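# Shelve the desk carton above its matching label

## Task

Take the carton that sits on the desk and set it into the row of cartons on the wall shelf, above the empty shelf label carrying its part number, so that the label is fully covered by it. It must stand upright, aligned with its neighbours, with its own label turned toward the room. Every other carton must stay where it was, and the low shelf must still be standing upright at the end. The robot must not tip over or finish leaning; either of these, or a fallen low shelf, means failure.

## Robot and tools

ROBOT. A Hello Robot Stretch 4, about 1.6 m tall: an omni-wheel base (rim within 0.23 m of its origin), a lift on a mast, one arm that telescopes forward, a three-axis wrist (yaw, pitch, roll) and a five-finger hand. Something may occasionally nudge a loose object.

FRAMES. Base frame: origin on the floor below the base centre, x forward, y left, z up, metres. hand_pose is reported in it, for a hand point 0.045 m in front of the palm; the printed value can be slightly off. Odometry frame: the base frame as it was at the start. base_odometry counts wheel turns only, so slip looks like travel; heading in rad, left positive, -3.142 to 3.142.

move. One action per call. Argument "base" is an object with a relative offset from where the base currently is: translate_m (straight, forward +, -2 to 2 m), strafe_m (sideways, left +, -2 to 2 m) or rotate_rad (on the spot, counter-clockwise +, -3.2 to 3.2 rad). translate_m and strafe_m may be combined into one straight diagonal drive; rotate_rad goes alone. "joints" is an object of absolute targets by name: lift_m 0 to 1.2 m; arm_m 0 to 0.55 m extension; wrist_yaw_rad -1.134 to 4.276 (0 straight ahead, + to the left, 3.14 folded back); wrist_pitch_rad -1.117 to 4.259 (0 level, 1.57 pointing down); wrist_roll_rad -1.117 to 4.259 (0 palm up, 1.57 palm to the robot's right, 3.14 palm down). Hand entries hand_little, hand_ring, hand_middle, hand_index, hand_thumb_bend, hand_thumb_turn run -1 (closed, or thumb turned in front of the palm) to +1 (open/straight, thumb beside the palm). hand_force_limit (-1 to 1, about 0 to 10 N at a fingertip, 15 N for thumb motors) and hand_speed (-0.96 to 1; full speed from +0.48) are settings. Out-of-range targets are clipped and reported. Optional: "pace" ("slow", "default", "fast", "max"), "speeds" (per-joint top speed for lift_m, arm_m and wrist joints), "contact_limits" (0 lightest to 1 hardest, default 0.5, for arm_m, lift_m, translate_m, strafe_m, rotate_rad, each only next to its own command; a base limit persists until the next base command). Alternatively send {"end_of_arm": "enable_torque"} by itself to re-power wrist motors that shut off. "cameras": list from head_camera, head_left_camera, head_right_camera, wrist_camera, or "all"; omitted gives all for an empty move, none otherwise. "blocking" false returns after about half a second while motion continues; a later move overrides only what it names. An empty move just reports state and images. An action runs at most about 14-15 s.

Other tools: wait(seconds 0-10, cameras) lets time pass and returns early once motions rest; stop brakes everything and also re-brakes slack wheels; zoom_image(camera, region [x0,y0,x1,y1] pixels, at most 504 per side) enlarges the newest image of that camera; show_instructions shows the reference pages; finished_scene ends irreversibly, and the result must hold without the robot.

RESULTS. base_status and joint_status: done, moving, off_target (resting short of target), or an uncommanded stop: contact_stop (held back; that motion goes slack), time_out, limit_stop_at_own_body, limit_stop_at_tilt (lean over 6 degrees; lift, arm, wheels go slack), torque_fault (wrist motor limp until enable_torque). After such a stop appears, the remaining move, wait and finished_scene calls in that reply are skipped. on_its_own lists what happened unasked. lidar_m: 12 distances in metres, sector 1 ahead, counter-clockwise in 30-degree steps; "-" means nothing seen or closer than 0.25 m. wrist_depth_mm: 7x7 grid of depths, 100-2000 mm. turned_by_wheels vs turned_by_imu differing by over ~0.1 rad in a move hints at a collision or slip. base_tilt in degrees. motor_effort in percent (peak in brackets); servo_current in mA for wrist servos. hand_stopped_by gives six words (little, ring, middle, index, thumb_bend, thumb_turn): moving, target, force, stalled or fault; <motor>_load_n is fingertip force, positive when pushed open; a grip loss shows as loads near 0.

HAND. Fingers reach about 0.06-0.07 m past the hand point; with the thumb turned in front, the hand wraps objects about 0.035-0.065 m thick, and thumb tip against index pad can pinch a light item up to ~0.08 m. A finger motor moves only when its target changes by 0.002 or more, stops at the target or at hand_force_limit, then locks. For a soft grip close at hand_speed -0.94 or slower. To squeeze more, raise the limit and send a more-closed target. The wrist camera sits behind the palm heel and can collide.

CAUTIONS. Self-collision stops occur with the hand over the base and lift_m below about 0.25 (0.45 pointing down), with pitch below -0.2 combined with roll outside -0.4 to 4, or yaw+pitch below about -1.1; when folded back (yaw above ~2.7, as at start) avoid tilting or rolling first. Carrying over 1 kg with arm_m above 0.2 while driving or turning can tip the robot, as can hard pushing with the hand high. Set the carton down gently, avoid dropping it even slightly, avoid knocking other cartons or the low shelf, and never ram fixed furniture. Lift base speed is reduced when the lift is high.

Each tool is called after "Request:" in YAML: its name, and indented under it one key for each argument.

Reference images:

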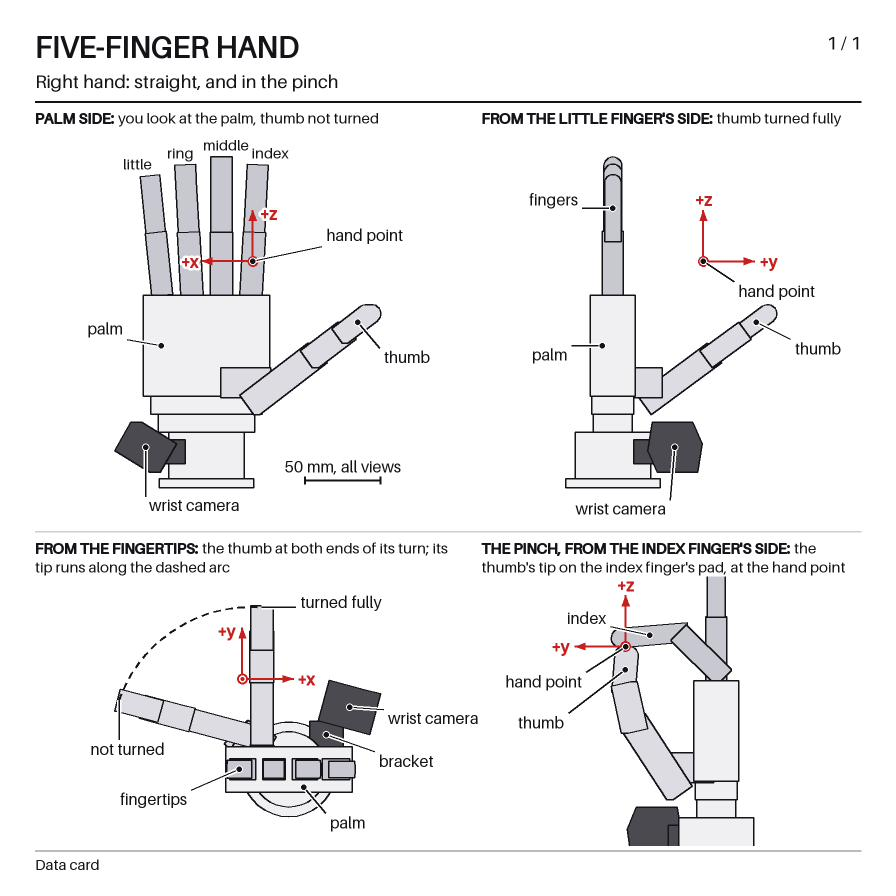

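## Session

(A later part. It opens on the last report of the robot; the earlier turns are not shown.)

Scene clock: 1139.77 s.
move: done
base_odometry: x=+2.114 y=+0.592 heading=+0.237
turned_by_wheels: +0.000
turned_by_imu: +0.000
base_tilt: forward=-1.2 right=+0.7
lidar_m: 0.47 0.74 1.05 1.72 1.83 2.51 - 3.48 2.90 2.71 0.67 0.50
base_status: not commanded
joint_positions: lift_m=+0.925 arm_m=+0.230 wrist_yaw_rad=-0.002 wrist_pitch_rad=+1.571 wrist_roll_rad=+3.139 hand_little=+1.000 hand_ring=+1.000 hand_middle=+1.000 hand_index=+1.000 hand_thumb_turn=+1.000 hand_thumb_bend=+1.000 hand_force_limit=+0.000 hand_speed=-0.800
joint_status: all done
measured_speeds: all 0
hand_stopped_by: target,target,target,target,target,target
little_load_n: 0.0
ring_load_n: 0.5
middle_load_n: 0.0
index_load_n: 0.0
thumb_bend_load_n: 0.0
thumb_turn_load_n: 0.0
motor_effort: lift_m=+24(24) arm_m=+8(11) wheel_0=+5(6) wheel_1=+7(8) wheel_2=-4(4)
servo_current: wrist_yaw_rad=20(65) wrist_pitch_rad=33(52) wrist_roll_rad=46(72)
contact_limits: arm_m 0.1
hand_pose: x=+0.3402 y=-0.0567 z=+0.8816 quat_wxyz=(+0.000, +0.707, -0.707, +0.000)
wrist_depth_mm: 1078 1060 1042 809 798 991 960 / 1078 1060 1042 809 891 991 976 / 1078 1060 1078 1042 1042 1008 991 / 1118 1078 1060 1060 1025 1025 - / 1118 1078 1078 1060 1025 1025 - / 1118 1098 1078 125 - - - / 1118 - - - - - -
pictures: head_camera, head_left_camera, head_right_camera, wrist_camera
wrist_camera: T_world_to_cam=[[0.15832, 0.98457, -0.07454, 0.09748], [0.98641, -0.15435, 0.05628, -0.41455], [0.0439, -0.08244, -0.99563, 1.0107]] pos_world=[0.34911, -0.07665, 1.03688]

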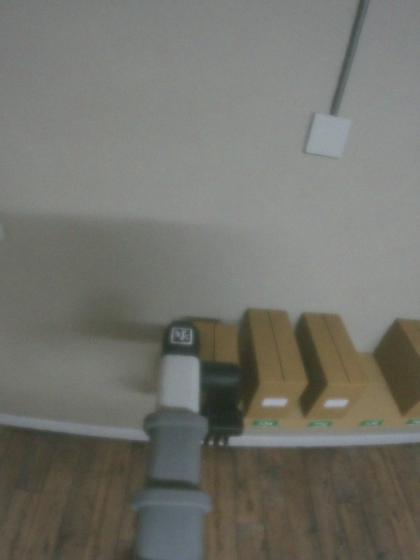

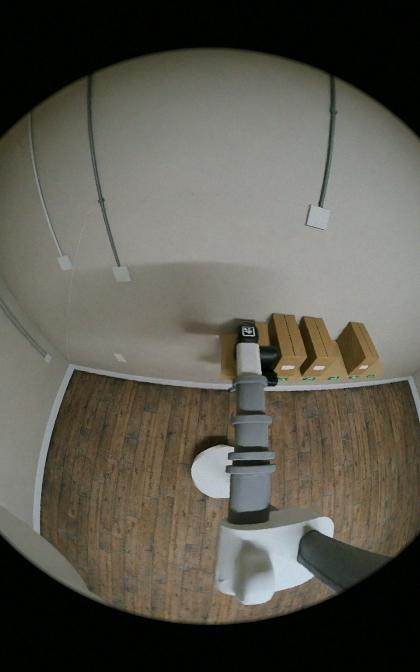

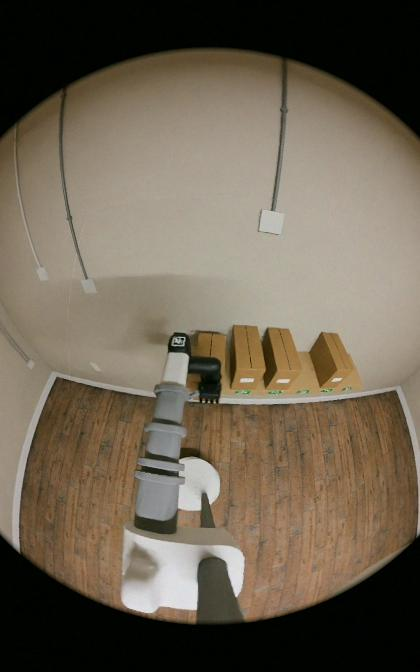

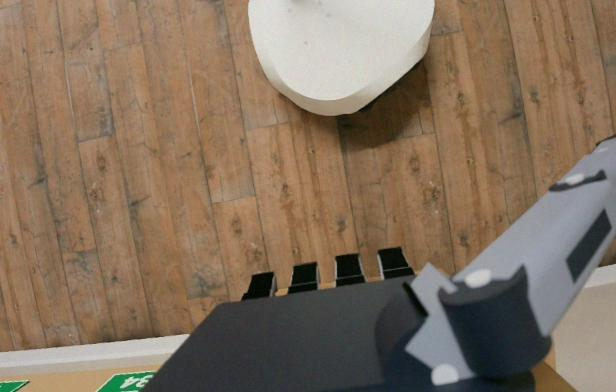

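Request:
move:
  joints: {"arm_m": 0.27}
  speeds: {"arm_m": 0.04}
  contact_limits: {"arm_m": 0.1}
  cameras: ["head_camera", "head_left_camera", "head_right_camera"]

Request:
zoom_image:
  camera: "head_right_camera"
  region: [180, 300, 280, 420]

Request:
zoom_image:
  camera: "head_left_camera"
  region: [220, 290, 320, 410]

Request:
zoom_image:
  camera: "head_camera"
  region: [140, 290, 320, 450]

Scene clock: 1144.23 s.
move: done
base_odometry: x=+2.114 y=+0.592 heading=+0.237
turned_by_wheels: +0.000
turned_by_imu: +0.000
base_tilt: forward=-1.0 right=+0.6
lidar_m: 0.45 0.74 1.05 1.73 1.81 2.51 - 3.51 2.89 2.70 0.67 0.48
base_status: not commanded
joint_positions: lift_m=+0.925 arm_m=+0.270 wrist_yaw_rad=-0.002 wrist_pitch_rad=+1.571 wrist_roll_rad=+3.139 hand_little=+1.000 hand_ring=+1.000 hand_middle=+1.000 hand_index=+1.000 hand_thumb_turn=+1.000 hand_thumb_bend=+1.000 hand_force_limit=+0.000 hand_speed=-0.800
joint_status: all done
measured_speeds: all 0
hand_stopped_by: target,target,target,target,target,target
little_load_n: 0.0
ring_load_n: 0.0
middle_load_n: 0.0
index_load_n: 0.5
thumb_bend_load_n: 0.0
thumb_turn_load_n: 0.0
motor_effort: lift_m=+24(24) arm_m=+8(11) wheel_0=+5(6) wheel_1=+7(7) wheel_2=-4(4)
servo_current: wrist_yaw_rad=20(65) wrist_pitch_rad=26(39) wrist_roll_rad=52(59)
contact_limits: arm_m 0.1
hand_pose: x=+0.3801 y=-0.0567 z=+0.8816 quat_wxyz=(+0.000, +0.707, -0.707, +0.000)
wrist_depth_mm: 1060 1060 1042 820 798 991 976 / 1078 1060 1060 891 1025 991 991 / 1078 1078 1060 1042 1025 1025 991 / 1098 1098 1060 1042 1025 1008 - / 1118 1098 1078 1042 1042 1025 - / 1118 1098 1060 125 - - - / 274 252 - - - - -

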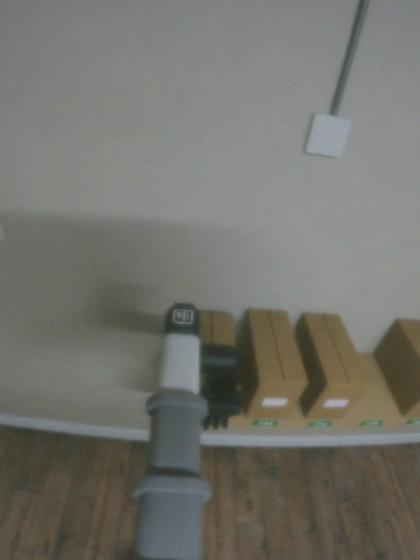

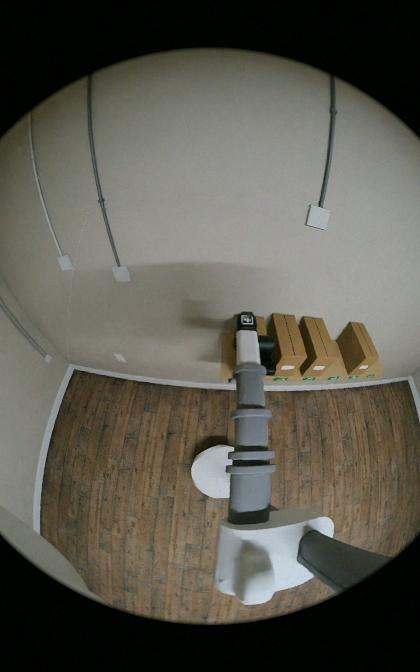

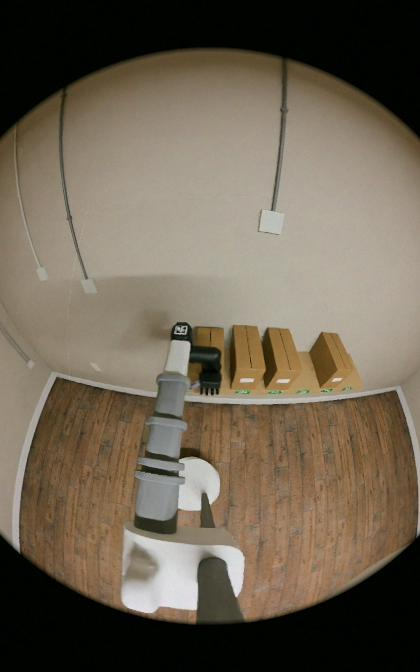

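Scaled by 4.200 from the camera's image (finer frame: 600x960).

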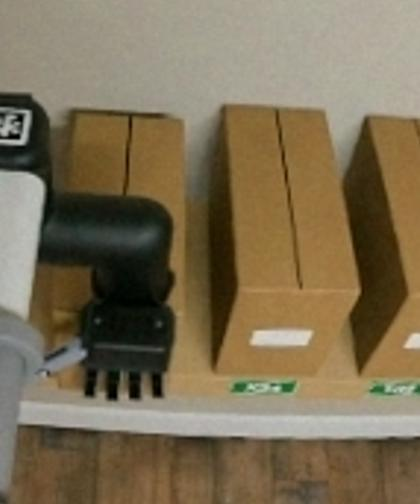

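Scaled by 4.200 from the camera's image (finer frame: 600x960).

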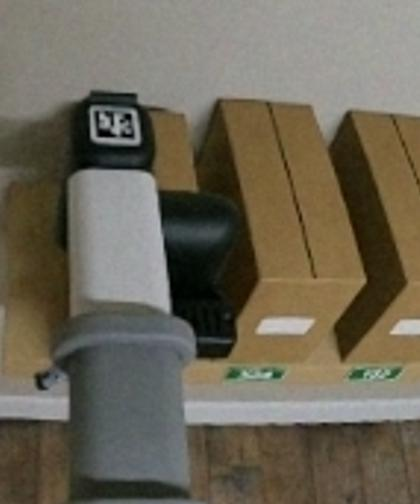

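Scaled by 2.800 from the camera's image (finer frame: 600x800).

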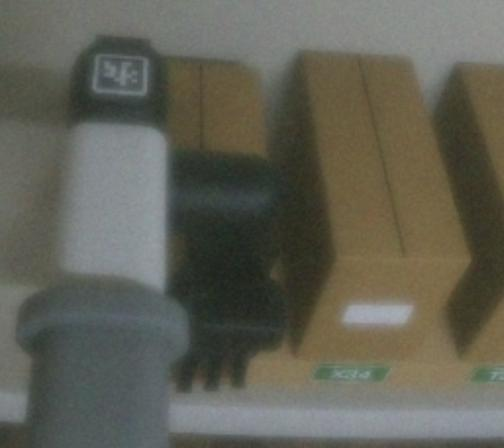

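Request:
move:
  joints: {"arm_m": 0.293}
  speeds: {"arm_m": 0.03}
  contact_limits: {"arm_m": 0.1}

Request:
move:
  joints: {"arm_m": 0.18}
  speeds: {"arm_m": 0.1}

Request:
move:
  base: {"translate_m": -0.2}
  pace: "slow"

Request:
move:
  joints: {"arm_m": 0.0, "wrist_yaw_rad": 1.2, "lift_m": 0.75}
  cameras: ["all"]

Request:
zoom_image:
  camera: "head_right_camera"
  region: [180, 280, 300, 400]

Request:
zoom_image:
  camera: "head_left_camera"
  region: [210, 270, 330, 390]

Request:
zoom_image:
  camera: "head_camera"
  region: [140, 250, 340, 450]

Scene clock: 1156.27 s.
move: done
base_odometry: x=+2.114 y=+0.592 heading=+0.237
turned_by_wheels: +0.000
turned_by_imu: +0.000
base_tilt: forward=-1.2 right=+0.9
lidar_m: 0.46 0.75 1.07 1.73 1.81 2.50 - 3.51 2.90 2.70 0.65 0.49
base_status: not commanded
joint_positions: lift_m=+0.925 arm_m=+0.293 wrist_yaw_rad=-0.002 wrist_pitch_rad=+1.571 wrist_roll_rad=+3.139 hand_little=+1.000 hand_ring=+1.000 hand_middle=+1.000 hand_index=+1.000 hand_thumb_turn=+1.000 hand_thumb_bend=+1.000 hand_force_limit=+0.000 hand_speed=-0.800
joint_status: all done
measured_speeds: all 0
hand_stopped_by: target,target,target,target,target,target
little_load_n: 0.0
ring_load_n: 0.0
middle_load_n: 0.0
index_load_n: 0.0
thumb_bend_load_n: 0.0
thumb_turn_load_n: 0.0
motor_effort: lift_m=+23(24) arm_m=+8(12) wheel_0=+5(6) wheel_1=+7(7) wheel_2=-4(4)
servo_current: wrist_yaw_rad=46(52) wrist_pitch_rad=33(46) wrist_roll_rad=52(72)
contact_limits: arm_m 0.1
hand_pose: x=+0.4031 y=-0.0567 z=+0.8816 quat_wxyz=(+0.000, +0.707, -0.707, +0.000)
wrist_depth_mm: 1078 1042 1042 809 809 976 976 / 1098 1078 1060 1042 1008 1008 976 / 1078 1098 1060 1042 1025 1008 991 / 1098 1078 1060 1042 1025 1025 - / 1118 1098 1060 1042 1042 1025 - / 307 270 264 125 - - - / 210 202 - - - - -
pictures: none

Scene clock: 1157.93 s.
move: done
base_odometry: x=+2.114 y=+0.592 heading=+0.237
turned_by_wheels: +0.000
turned_by_imu: +0.000
base_tilt: forward=-1.1 right=+0.8
lidar_m: 0.46 0.74 1.06 1.72 1.82 2.50 - 3.48 2.89 2.69 0.66 0.47
base_status: not commanded
joint_positions: lift_m=+0.925 arm_m=+0.180 wrist_yaw_rad=-0.002 wrist_pitch_rad=+1.571 wrist_roll_rad=+3.139 hand_little=+1.000 hand_ring=+1.000 hand_middle=+1.000 hand_index=+1.000 hand_thumb_turn=+1.000 hand_thumb_bend=+1.000 hand_force_limit=+0.000 hand_speed=-0.800
joint_status: all done
measured_speeds: all 0
hand_stopped_by: target,target,target,target,target,target
little_load_n: 0.0
ring_load_n: 0.0
middle_load_n: 0.0
index_load_n: 0.0
thumb_bend_load_n: 0.0
thumb_turn_load_n: 0.0
motor_effort: lift_m=+24(24) arm_m=-7(9) wheel_0=+5(6) wheel_1=+7(8) wheel_2=-4(4)
servo_current: wrist_yaw_rad=52(72) wrist_pitch_rad=26(46) wrist_roll_rad=39(65)
hand_pose: x=+0.2906 y=-0.0567 z=+0.8816 quat_wxyz=(+0.000, +0.707, -0.707, +0.000)
wrist_depth_mm: 1078 1042 1042 809 788 991 960 / 1060 1042 1042 820 809 1008 960 / 1098 1078 1042 1025 1008 991 991 / 1098 1078 1060 1060 1042 1025 - / 1118 1098 1078 1060 1025 1025 - / 1118 1118 1078 125 - - - / - 1098 - - - - -
pictures: none

Scene clock: 1161.23 s.
move: done
base_odometry: x=+1.920 y=+0.545 heading=+0.236
turned_by_wheels: -0.001
turned_by_imu: -0.002
base_tilt: forward=-1.3 right=+0.6
lidar_m: 0.65 0.95 1.34 1.72 1.81 2.51 - 3.41 2.89 2.78 0.95 0.69
base_status: done
joint_positions: lift_m=+0.925 arm_m=+0.180 wrist_yaw_rad=-0.002 wrist_pitch_rad=+1.571 wrist_roll_rad=+3.139 hand_little=+1.000 hand_ring=+1.000 hand_middle=+1.000 hand_index=+1.000 hand_thumb_turn=+1.000 hand_thumb_bend=+1.000 hand_force_limit=+0.000 hand_speed=-0.800
joint_status: not commanded
measured_speeds: all 0
hand_stopped_by: target,target,target,target,target,target
little_load_n: 0.0
ring_load_n: 0.5
middle_load_n: 0.0
index_load_n: 0.0
thumb_bend_load_n: 0.0
thumb_turn_load_n: 0.0
motor_effort: lift_m=+23(24) arm_m=-7(7) wheel_0=-6(12) wheel_1=-8(11) wheel_2=+4(9)
servo_current: wrist_yaw_rad=26(72) wrist_pitch_rad=59(59) wrist_roll_rad=52(65)
hand_pose: x=+0.2906 y=-0.0567 z=+0.8816 quat_wxyz=(+0.000, +0.707, -0.707, +0.000)
wrist_depth_mm: 1078 1042 1042 809 798 976 960 / 1078 1060 1042 809 809 991 991 / 1078 1078 1060 1042 1025 991 991 / 1098 1078 1060 1060 1042 1008 - / 1118 1098 1078 1060 1025 1008 - / 1138 1118 1078 125 - - - / 1118 1118 - - - - -
pictures: none

Scene clock: 1163.03 s.
move: done
base_odometry: x=+1.920 y=+0.545 heading=+0.236
turned_by_wheels: +0.000
turned_by_imu: +0.000
base_tilt: forward=-1.2 right=+0.6
lidar_m: 0.65 0.96 1.34 1.72 1.81 2.50 - 3.43 2.89 2.79 0.93 0.67
base_status: not commanded
joint_positions: lift_m=+0.750 arm_m=+0.001 wrist_yaw_rad=+1.198 wrist_pitch_rad=+1.571 wrist_roll_rad=+3.139 hand_little=+1.000 hand_ring=+1.000 hand_middle=+1.000 hand_index=+1.000 hand_thumb_turn=+1.000 hand_thumb_bend=+1.000 hand_force_limit=+0.000 hand_speed=-0.800
joint_status: all done
measured_speeds: all 0
hand_stopped_by: target,target,target,target,target,target
little_load_n: 0.0
ring_load_n: 0.0
middle_load_n: 0.0
index_load_n: 0.0
thumb_bend_load_n: 0.0
thumb_turn_load_n: 0.0
motor_effort: lift_m=+18(26) arm_m=-7(10) wheel_0=-6(6) wheel_1=-7(8) wheel_2=+4(4)
servo_current: wrist_yaw_rad=26(117) wrist_pitch_rad=26(59) wrist_roll_rad=39(65)
hand_pose: x=+0.2024 y=-0.0769 z=+0.7070 quat_wxyz=(+0.000, +0.983, -0.184, +0.000)
wrist_depth_mm: 878 878 854 842 831 621 - / 904 878 866 842 634 621 621 / 891 878 866 854 634 627 615 / 904 891 878 866 647 627 - / 917 917 891 878 654 640 - / 831 931 878 125 - - - / - 917 - - - - -
pictures: head_camera, head_left_camera, head_right_camera, wrist_camera
wrist_camera: T_world_to_cam=[[-0.86013, 0.5046, -0.07454, 0.29546], [0.5016, 0.86329, 0.05598, -0.09529], [0.0926, 0.01076, -0.99565, 0.83867]] pos_world=[0.22427, -0.07585, 0.86238]

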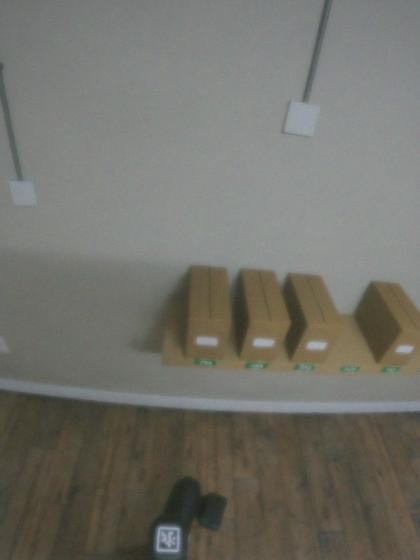

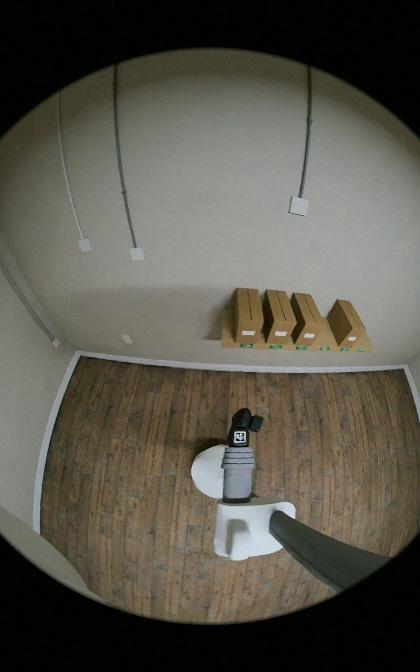

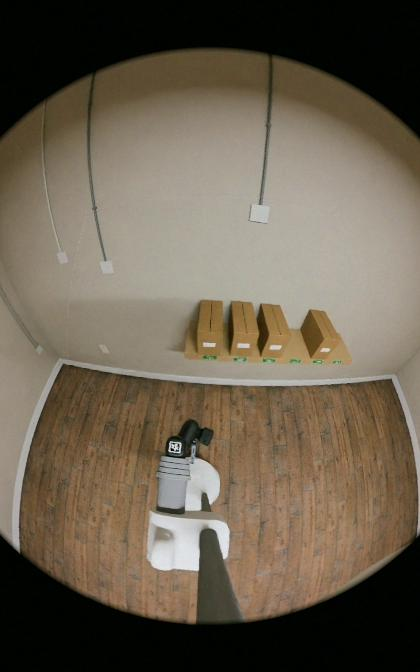

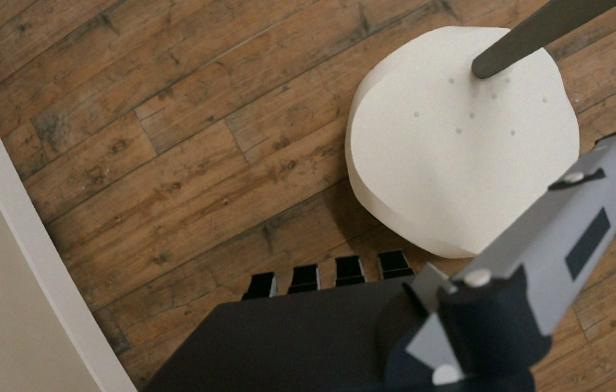

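Scaled by 4.200 from the camera's image (finer frame: 600x960).

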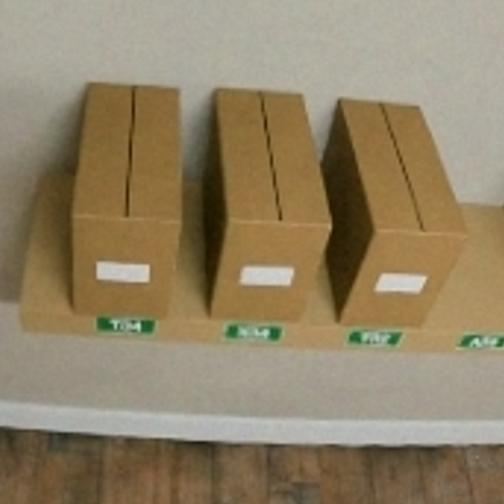

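Scaled by 4.200 from the camera's image (finer frame: 600x960).

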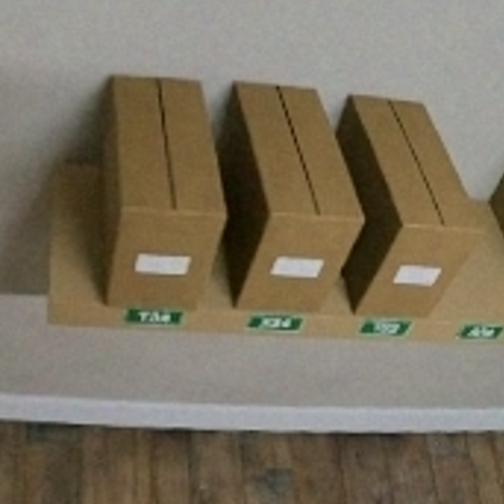

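Scaled by 2.520 from the camera's image (finer frame: 600x800).

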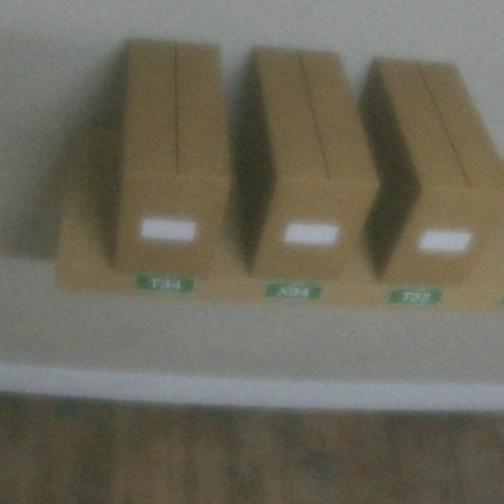

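Request:
move:
  joints: {"lift_m": 0.925, "wrist_yaw_rad": 0.0, "arm_m": 0.18}

Request:
move:
  base: {"translate_m": 0.2}
  pace: "slow"

Request:
wait:
  seconds: 0.3
  cameras: ["head_right_camera"]

Scene clock: 1183.47 s.
move: done
base_odometry: x=+1.920 y=+0.545 heading=+0.236
turned_by_wheels: +0.000
turned_by_imu: +0.000
base_tilt: forward=-1.2 right=+0.6
lidar_m: 0.64 0.96 1.34 1.72 1.82 2.50 - 3.40 2.88 2.79 0.95 0.70
base_status: not commanded
joint_positions: lift_m=+0.925 arm_m=+0.180 wrist_yaw_rad=+0.002 wrist_pitch_rad=+1.571 wrist_roll_rad=+3.139 hand_little=+1.000 hand_ring=+1.000 hand_middle=+1.000 hand_index=+1.000 hand_thumb_turn=+1.000 hand_thumb_bend=+1.000 hand_force_limit=+0.000 hand_speed=-0.800
joint_status: all done
measured_speeds: all 0
hand_stopped_by: target,target,target,target,target,target
little_load_n: 0.0
ring_load_n: 0.0
middle_load_n: 0.0
index_load_n: 0.0
thumb_bend_load_n: 0.0
thumb_turn_load_n: 0.0
motor_effort: lift_m=+23(31) arm_m=+7(9) wheel_0=-5(6) wheel_1=-7(8) wheel_2=+4(4)
servo_current: wrist_yaw_rad=46(104) wrist_pitch_rad=13(46) wrist_roll_rad=33(72)
hand_pose: x=+0.2904 y=-0.0569 z=+0.8816 quat_wxyz=(+0.000, +0.709, -0.705, +0.000)
wrist_depth_mm: 1060 1060 1025 798 788 976 976 / 1060 1060 1042 820 798 991 976 / 1078 1078 1042 1042 1042 991 991 / 1098 1078 1060 1060 1025 1025 - / 1118 1078 1078 1060 1025 1025 - / 1118 1098 1098 125 - - - / 1138 1118 - - - - -
pictures: none

Scene clock: 1186.77 s.
move: done
base_odometry: x=+2.114 y=+0.592 heading=+0.237
turned_by_wheels: +0.001
turned_by_imu: +0.001
base_tilt: forward=-1.1 right=+0.7
lidar_m: 0.45 0.76 1.07 1.73 1.83 2.51 - 3.50 2.90 2.71 0.65 0.48
base_status: done
joint_positions: lift_m=+0.925 arm_m=+0.180 wrist_yaw_rad=+0.002 wrist_pitch_rad=+1.571 wrist_roll_rad=+3.139 hand_little=+1.000 hand_ring=+1.000 hand_middle=+1.000 hand_index=+1.000 hand_thumb_turn=+1.000 hand_thumb_bend=+1.000 hand_force_limit=+0.000 hand_speed=-0.800
joint_status: not commanded
measured_speeds: all 0
hand_stopped_by: target,target,target,target,target,target
little_load_n: 0.0
ring_load_n: 0.0
middle_load_n: 0.0
index_load_n: 0.0
thumb_bend_load_n: 0.0
thumb_turn_load_n: 0.0
motor_effort: lift_m=+24(24) arm_m=+7(7) wheel_0=+6(11) wheel_1=+7(11) wheel_2=-4(10)
servo_current: wrist_yaw_rad=39(65) wrist_pitch_rad=26(52) wrist_roll_rad=33(59)
hand_pose: x=+0.2904 y=-0.0569 z=+0.8816 quat_wxyz=(+0.000, +0.709, -0.705, +0.000)
wrist_depth_mm: 1078 1042 1042 809 798 976 976 / 1060 1042 1060 809 809 991 976 / 1078 1060 1060 1060 1042 991 976 / 1098 1098 1078 1042 1042 1008 - / 1098 1078 1060 1060 1042 1042 - / 1138 1118 1098 125 - - - / - - - - - - -
pictures: none

Scene clock: 1187.07 s.
base_odometry: x=+2.114 y=+0.592 heading=+0.237
turned_by_wheels: +0.000
turned_by_imu: +0.000
base_tilt: forward=-1.1 right=+0.7
lidar_m: 0.45 0.75 1.04 1.74 1.83 2.51 - 3.48 2.89 2.70 0.67 0.48
base_status: done
joint_positions: lift_m=+0.925 arm_m=+0.180 wrist_yaw_rad=+0.002 wrist_pitch_rad=+1.571 wrist_roll_rad=+3.139 hand_little=+1.000 hand_ring=+1.000 hand_middle=+1.000 hand_index=+1.000 hand_thumb_turn=+1.000 hand_thumb_bend=+1.000 hand_force_limit=+0.000 hand_speed=-0.800
joint_status: not commanded
measured_speeds: all 0
hand_stopped_by: target,target,target,target,target,target
little_load_n: 0.0
ring_load_n: 0.0
middle_load_n: 0.0
index_load_n: 0.0
thumb_bend_load_n: 0.0
thumb_turn_load_n: 0.0
motor_effort: lift_m=+24(24) arm_m=+7(7) wheel_0=+6(11) wheel_1=+7(11) wheel_2=-4(10)
servo_current: wrist_yaw_rad=39(65) wrist_pitch_rad=33(52) wrist_roll_rad=33(59)
hand_pose: x=+0.2904 y=-0.0569 z=+0.8816 quat_wxyz=(+0.000, +0.709, -0.705, +0.000)
wrist_depth_mm: 1078 1042 1025 809 788 976 976 / 1078 1060 1042 809 798 991 976 / 1078 1078 1042 1042 1025 1008 976 / 1098 1078 1078 1042 1042 1008 - / 1118 1078 1078 1060 1025 1042 - / 1138 1098 1098 125 - - - / - - - - - - -
wait: 0.30 s; at rest by 0.27 s

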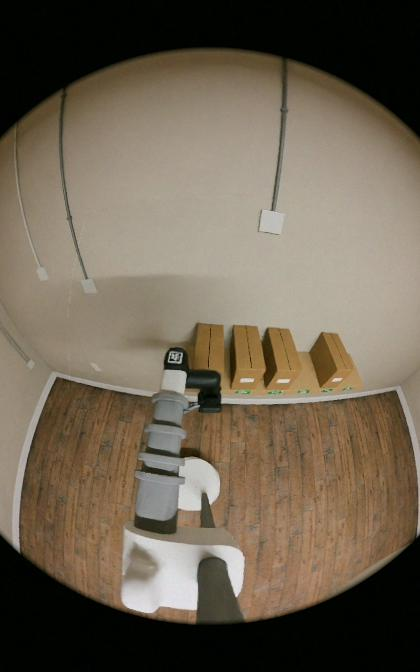

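Request:
move:
  joints: {"arm_m": 0.285}
  speeds: {"arm_m": 0.12}

Request:
move:
  joints: {"arm_m": 0.301}
  speeds: {"arm_m": 0.03}
  contact_limits: {"arm_m": 0.1}

Request:
move:
  joints: {"arm_m": 0.18}
  speeds: {"arm_m": 0.12}

Request:
move:
  base: {"translate_m": -0.2}
  joints: {"arm_m": 0.05}

Request:
move:
  joints: {"wrist_yaw_rad": 1.2, "lift_m": 0.75}
  cameras: ["head_camera", "head_left_camera", "head_right_camera"]

Request:
zoom_image:
  camera: "head_right_camera"
  region: [180, 280, 300, 400]

Request:
zoom_image:
  camera: "head_left_camera"
  region: [210, 270, 330, 390]

Request:
zoom_image:
  camera: "head_camera"
  region: [140, 250, 340, 450]

Scene clock: 1193.17 s.
move: done
base_odometry: x=+2.114 y=+0.592 heading=+0.237
turned_by_wheels: +0.000
turned_by_imu: +0.000
base_tilt: forward=-1.0 right=+0.7
lidar_m: 0.46 0.74 1.08 1.74 1.80 2.49 - 3.48 2.89 2.72 0.66 0.50
base_status: not commanded
joint_positions: lift_m=+0.925 arm_m=+0.285 wrist_yaw_rad=+0.002 wrist_pitch_rad=+1.571 wrist_roll_rad=+3.139 hand_little=+1.000 hand_ring=+1.000 hand_middle=+1.000 hand_index=+1.000 hand_thumb_turn=+1.000 hand_thumb_bend=+1.000 hand_force_limit=+0.000 hand_speed=-0.800
joint_status: all done
measured_speeds: all 0
hand_stopped_by: target,target,target,target,target,target
little_load_n: 0.0
ring_load_n: 0.0
middle_load_n: 0.0
index_load_n: 0.0
thumb_bend_load_n: 0.0
thumb_turn_load_n: 0.0
motor_effort: lift_m=+24(24) arm_m=+7(10) wheel_0=+5(6) wheel_1=+7(7) wheel_2=-4(4)
servo_current: wrist_yaw_rad=52(65) wrist_pitch_rad=20(46) wrist_roll_rad=39(59)
hand_pose: x=+0.3954 y=-0.0569 z=+0.8816 quat_wxyz=(+0.000, +0.709, -0.705, +0.000)
wrist_depth_mm: 1060 1060 1042 809 798 976 976 / 1078 1060 1042 1008 1008 1008 976 / 1078 1078 1060 1042 1025 1008 991 / 1098 1078 1060 1060 1025 1008 - / 1098 1098 1078 1042 1042 1025 - / 277 267 263 123 - - - / 200 197 - - - - -
pictures: none

Scene clock: 1194.07 s.
move: done
base_odometry: x=+2.114 y=+0.592 heading=+0.237
turned_by_wheels: +0.000
turned_by_imu: +0.000
base_tilt: forward=-1.1 right=+0.7
lidar_m: 0.47 0.73 1.03 1.72 1.81 2.50 - 3.51 2.90 2.71 0.67 0.48
base_status: not commanded
joint_positions: lift_m=+0.925 arm_m=+0.301 wrist_yaw_rad=+0.001 wrist_pitch_rad=+1.571 wrist_roll_rad=+3.139 hand_little=+1.000 hand_ring=+1.000 hand_middle=+1.000 hand_index=+1.000 hand_thumb_turn=+1.000 hand_thumb_bend=+1.000 hand_force_limit=+0.000 hand_speed=-0.800
joint_status: all done
measured_speeds: all 0
hand_stopped_by: target,target,target,target,target,target
little_load_n: 0.0
ring_load_n: 0.0
middle_load_n: 0.0
index_load_n: 0.0
thumb_bend_load_n: 0.0
thumb_turn_load_n: 0.0
motor_effort: lift_m=+24(24) arm_m=+8(9) wheel_0=+5(6) wheel_1=+7(7) wheel_2=-4(4)
servo_current: wrist_yaw_rad=39(52) wrist_pitch_rad=26(46) wrist_roll_rad=46(59)
contact_limits: arm_m 0.1
hand_pose: x=+0.4112 y=-0.0568 z=+0.8816 quat_wxyz=(+0.000, +0.708, -0.706, +0.000)
wrist_depth_mm: 1078 1042 1060 820 798 991 976 / 1078 1078 1042 1025 1008 991 976 / 1078 1060 1042 1042 1008 1008 1008 / 1098 1078 1060 1060 1025 1008 - / 1118 1098 1078 1078 1042 287 - / 274 245 260 123 - - - / 187 191 - - - - -
pictures: none

Scene clock: 1195.67 s.
move: done
base_odometry: x=+2.114 y=+0.592 heading=+0.237
turned_by_wheels: +0.000
turned_by_imu: +0.000
base_tilt: forward=-1.0 right=+0.6
lidar_m: 0.46 0.75 1.08 1.73 1.80 2.52 - 3.49 2.89 2.72 0.66 0.49
base_status: not commanded
joint_positions: lift_m=+0.925 arm_m=+0.180 wrist_yaw_rad=+0.001 wrist_pitch_rad=+1.571 wrist_roll_rad=+3.139 hand_little=+1.000 hand_ring=+1.000 hand_middle=+1.000 hand_index=+1.000 hand_thumb_turn=+1.000 hand_thumb_bend=+1.000 hand_force_limit=+0.000 hand_speed=-0.800
joint_status: all done
measured_speeds: all 0
hand_stopped_by: target,target,target,target,target,target
little_load_n: 0.0
ring_load_n: 0.0
middle_load_n: 0.0
index_load_n: 0.0
thumb_bend_load_n: -0.5
thumb_turn_load_n: 0.0
motor_effort: lift_m=+24(24) arm_m=-7(9) wheel_0=+6(6) wheel_1=+7(7) wheel_2=-4(4)
servo_current: wrist_yaw_rad=52(59) wrist_pitch_rad=26(46) wrist_roll_rad=52(59)
hand_pose: x=+0.2908 y=-0.0568 z=+0.8816 quat_wxyz=(+0.000, +0.708, -0.706, +0.000)
wrist_depth_mm: 1060 1042 1042 820 809 991 976 / 1060 1060 1042 820 809 991 976 / 1098 1078 1060 1042 1008 1025 1008 / 1098 1078 1060 1042 1042 1008 - / 1118 1098 1060 1060 1042 1042 - / 1138 1118 1078 123 - - - / 1138 1118 - - - - -
pictures: none

Scene clock: 1197.73 s.
move: done
base_odometry: x=+1.920 y=+0.545 heading=+0.236
turned_by_wheels: -0.001
turned_by_imu: -0.001
base_tilt: forward=-1.1 right=+0.6
lidar_m: 0.66 0.95 1.33 1.73 1.82 2.49 - 3.43 2.89 2.78 0.93 0.68
base_status: done
joint_positions: lift_m=+0.925 arm_m=+0.050 wrist_yaw_rad=+0.001 wrist_pitch_rad=+1.571 wrist_roll_rad=+3.139 hand_little=+1.000 hand_ring=+1.000 hand_middle=+1.000 hand_index=+1.000 hand_thumb_turn=+1.000 hand_thumb_bend=+1.000 hand_force_limit=+0.000 hand_speed=-0.800
joint_status: all done
measured_speeds: all 0
hand_stopped_by: target,target,target,target,target,target
little_load_n: 0.0
ring_load_n: 0.0
middle_load_n: 0.0
index_load_n: -0.5
thumb_bend_load_n: 0.0
thumb_turn_load_n: 0.0
motor_effort: lift_m=+23(24) arm_m=-7(10) wheel_0=-5(11) wheel_1=-6(12) wheel_2=+2(12)
servo_current: wrist_yaw_rad=33(59) wrist_pitch_rad=13(52) wrist_roll_rad=46(65)
hand_pose: x=+0.1608 y=-0.0568 z=+0.8816 quat_wxyz=(+0.000, +0.708, -0.706, +0.000)
wrist_depth_mm: 1060 1042 1042 809 798 991 960 / 1078 1060 1042 809 798 1008 976 / 1078 1060 1042 831 820 1008 991 / 1078 1078 1060 1042 1025 1008 - / 1118 1098 1060 1060 1042 1042 - / 1138 1098 1078 125 - - - / 1160 1138 - - - - -
pictures: none

Scene clock: 1199.53 s.
move: done
base_odometry: x=+1.920 y=+0.545 heading=+0.236
turned_by_wheels: +0.000
turned_by_imu: +0.000
base_tilt: forward=-1.2 right=+0.7
lidar_m: 0.65 0.96 1.32 1.73 1.82 2.51 - 3.41 2.89 2.79 0.94 0.69
base_status: not commanded
joint_positions: lift_m=+0.750 arm_m=+0.050 wrist_yaw_rad=+1.198 wrist_pitch_rad=+1.571 wrist_roll_rad=+3.139 hand_little=+1.000 hand_ring=+1.000 hand_middle=+1.000 hand_index=+1.000 hand_thumb_turn=+1.000 hand_thumb_bend=+1.000 hand_force_limit=+0.000 hand_speed=-0.800
joint_status: all done
measured_speeds: all 0
hand_stopped_by: target,target,target,target,target,target
little_load_n: 0.0
ring_load_n: 0.0
middle_load_n: 0.0
index_load_n: 0.0
thumb_bend_load_n: 0.0
thumb_turn_load_n: 0.0
motor_effort: lift_m=+19(23) arm_m=-7(7) wheel_0=-5(5) wheel_1=-6(6) wheel_2=+2(2)
servo_current: wrist_yaw_rad=72(104) wrist_pitch_rad=26(46) wrist_roll_rad=46(72)
hand_pose: x=+0.2520 y=-0.0769 z=+0.7070 quat_wxyz=(+0.000, +0.983, -0.184, +0.000)
wrist_depth_mm: 878 866 842 842 831 621 525 / 891 878 866 866 634 621 615 / 891 891 878 854 640 627 621 / 917 891 878 866 683 640 - / 891 917 891 891 866 699 - / 831 917 904 125 - - - / - 917 - - - - -

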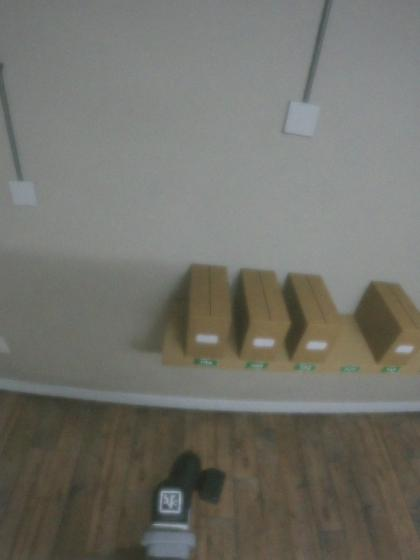

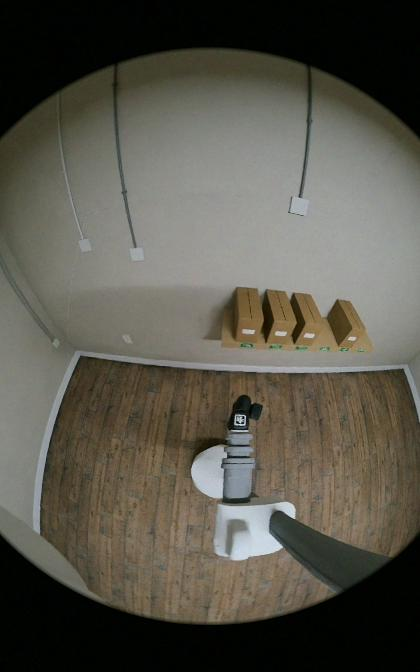

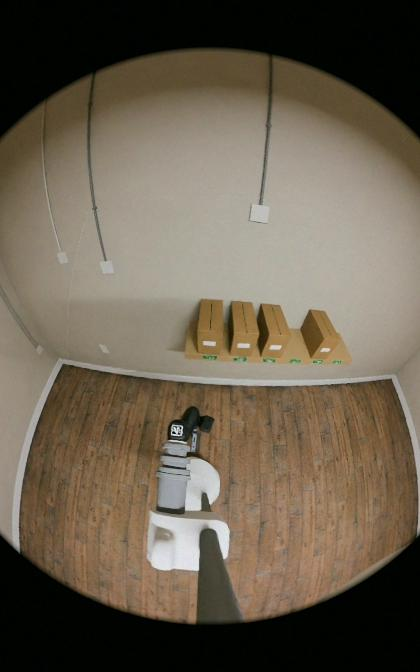

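Scaled by 4.200 from the camera's image (finer frame: 600x960).

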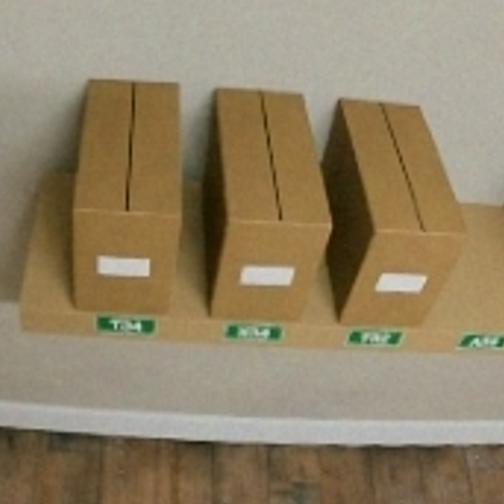

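Scaled by 4.200 from the camera's image (finer frame: 600x960).

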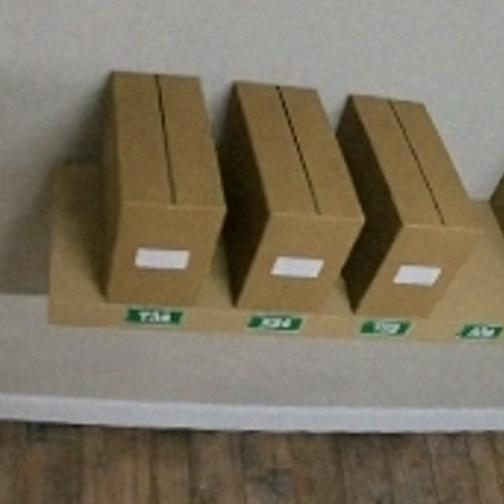

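Scaled by 2.520 from the camera's image (finer frame: 600x800).

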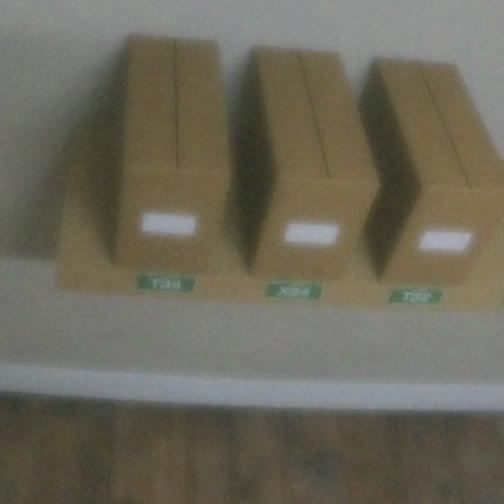

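Request:
finished_scene:

The scene is finished: the task was done.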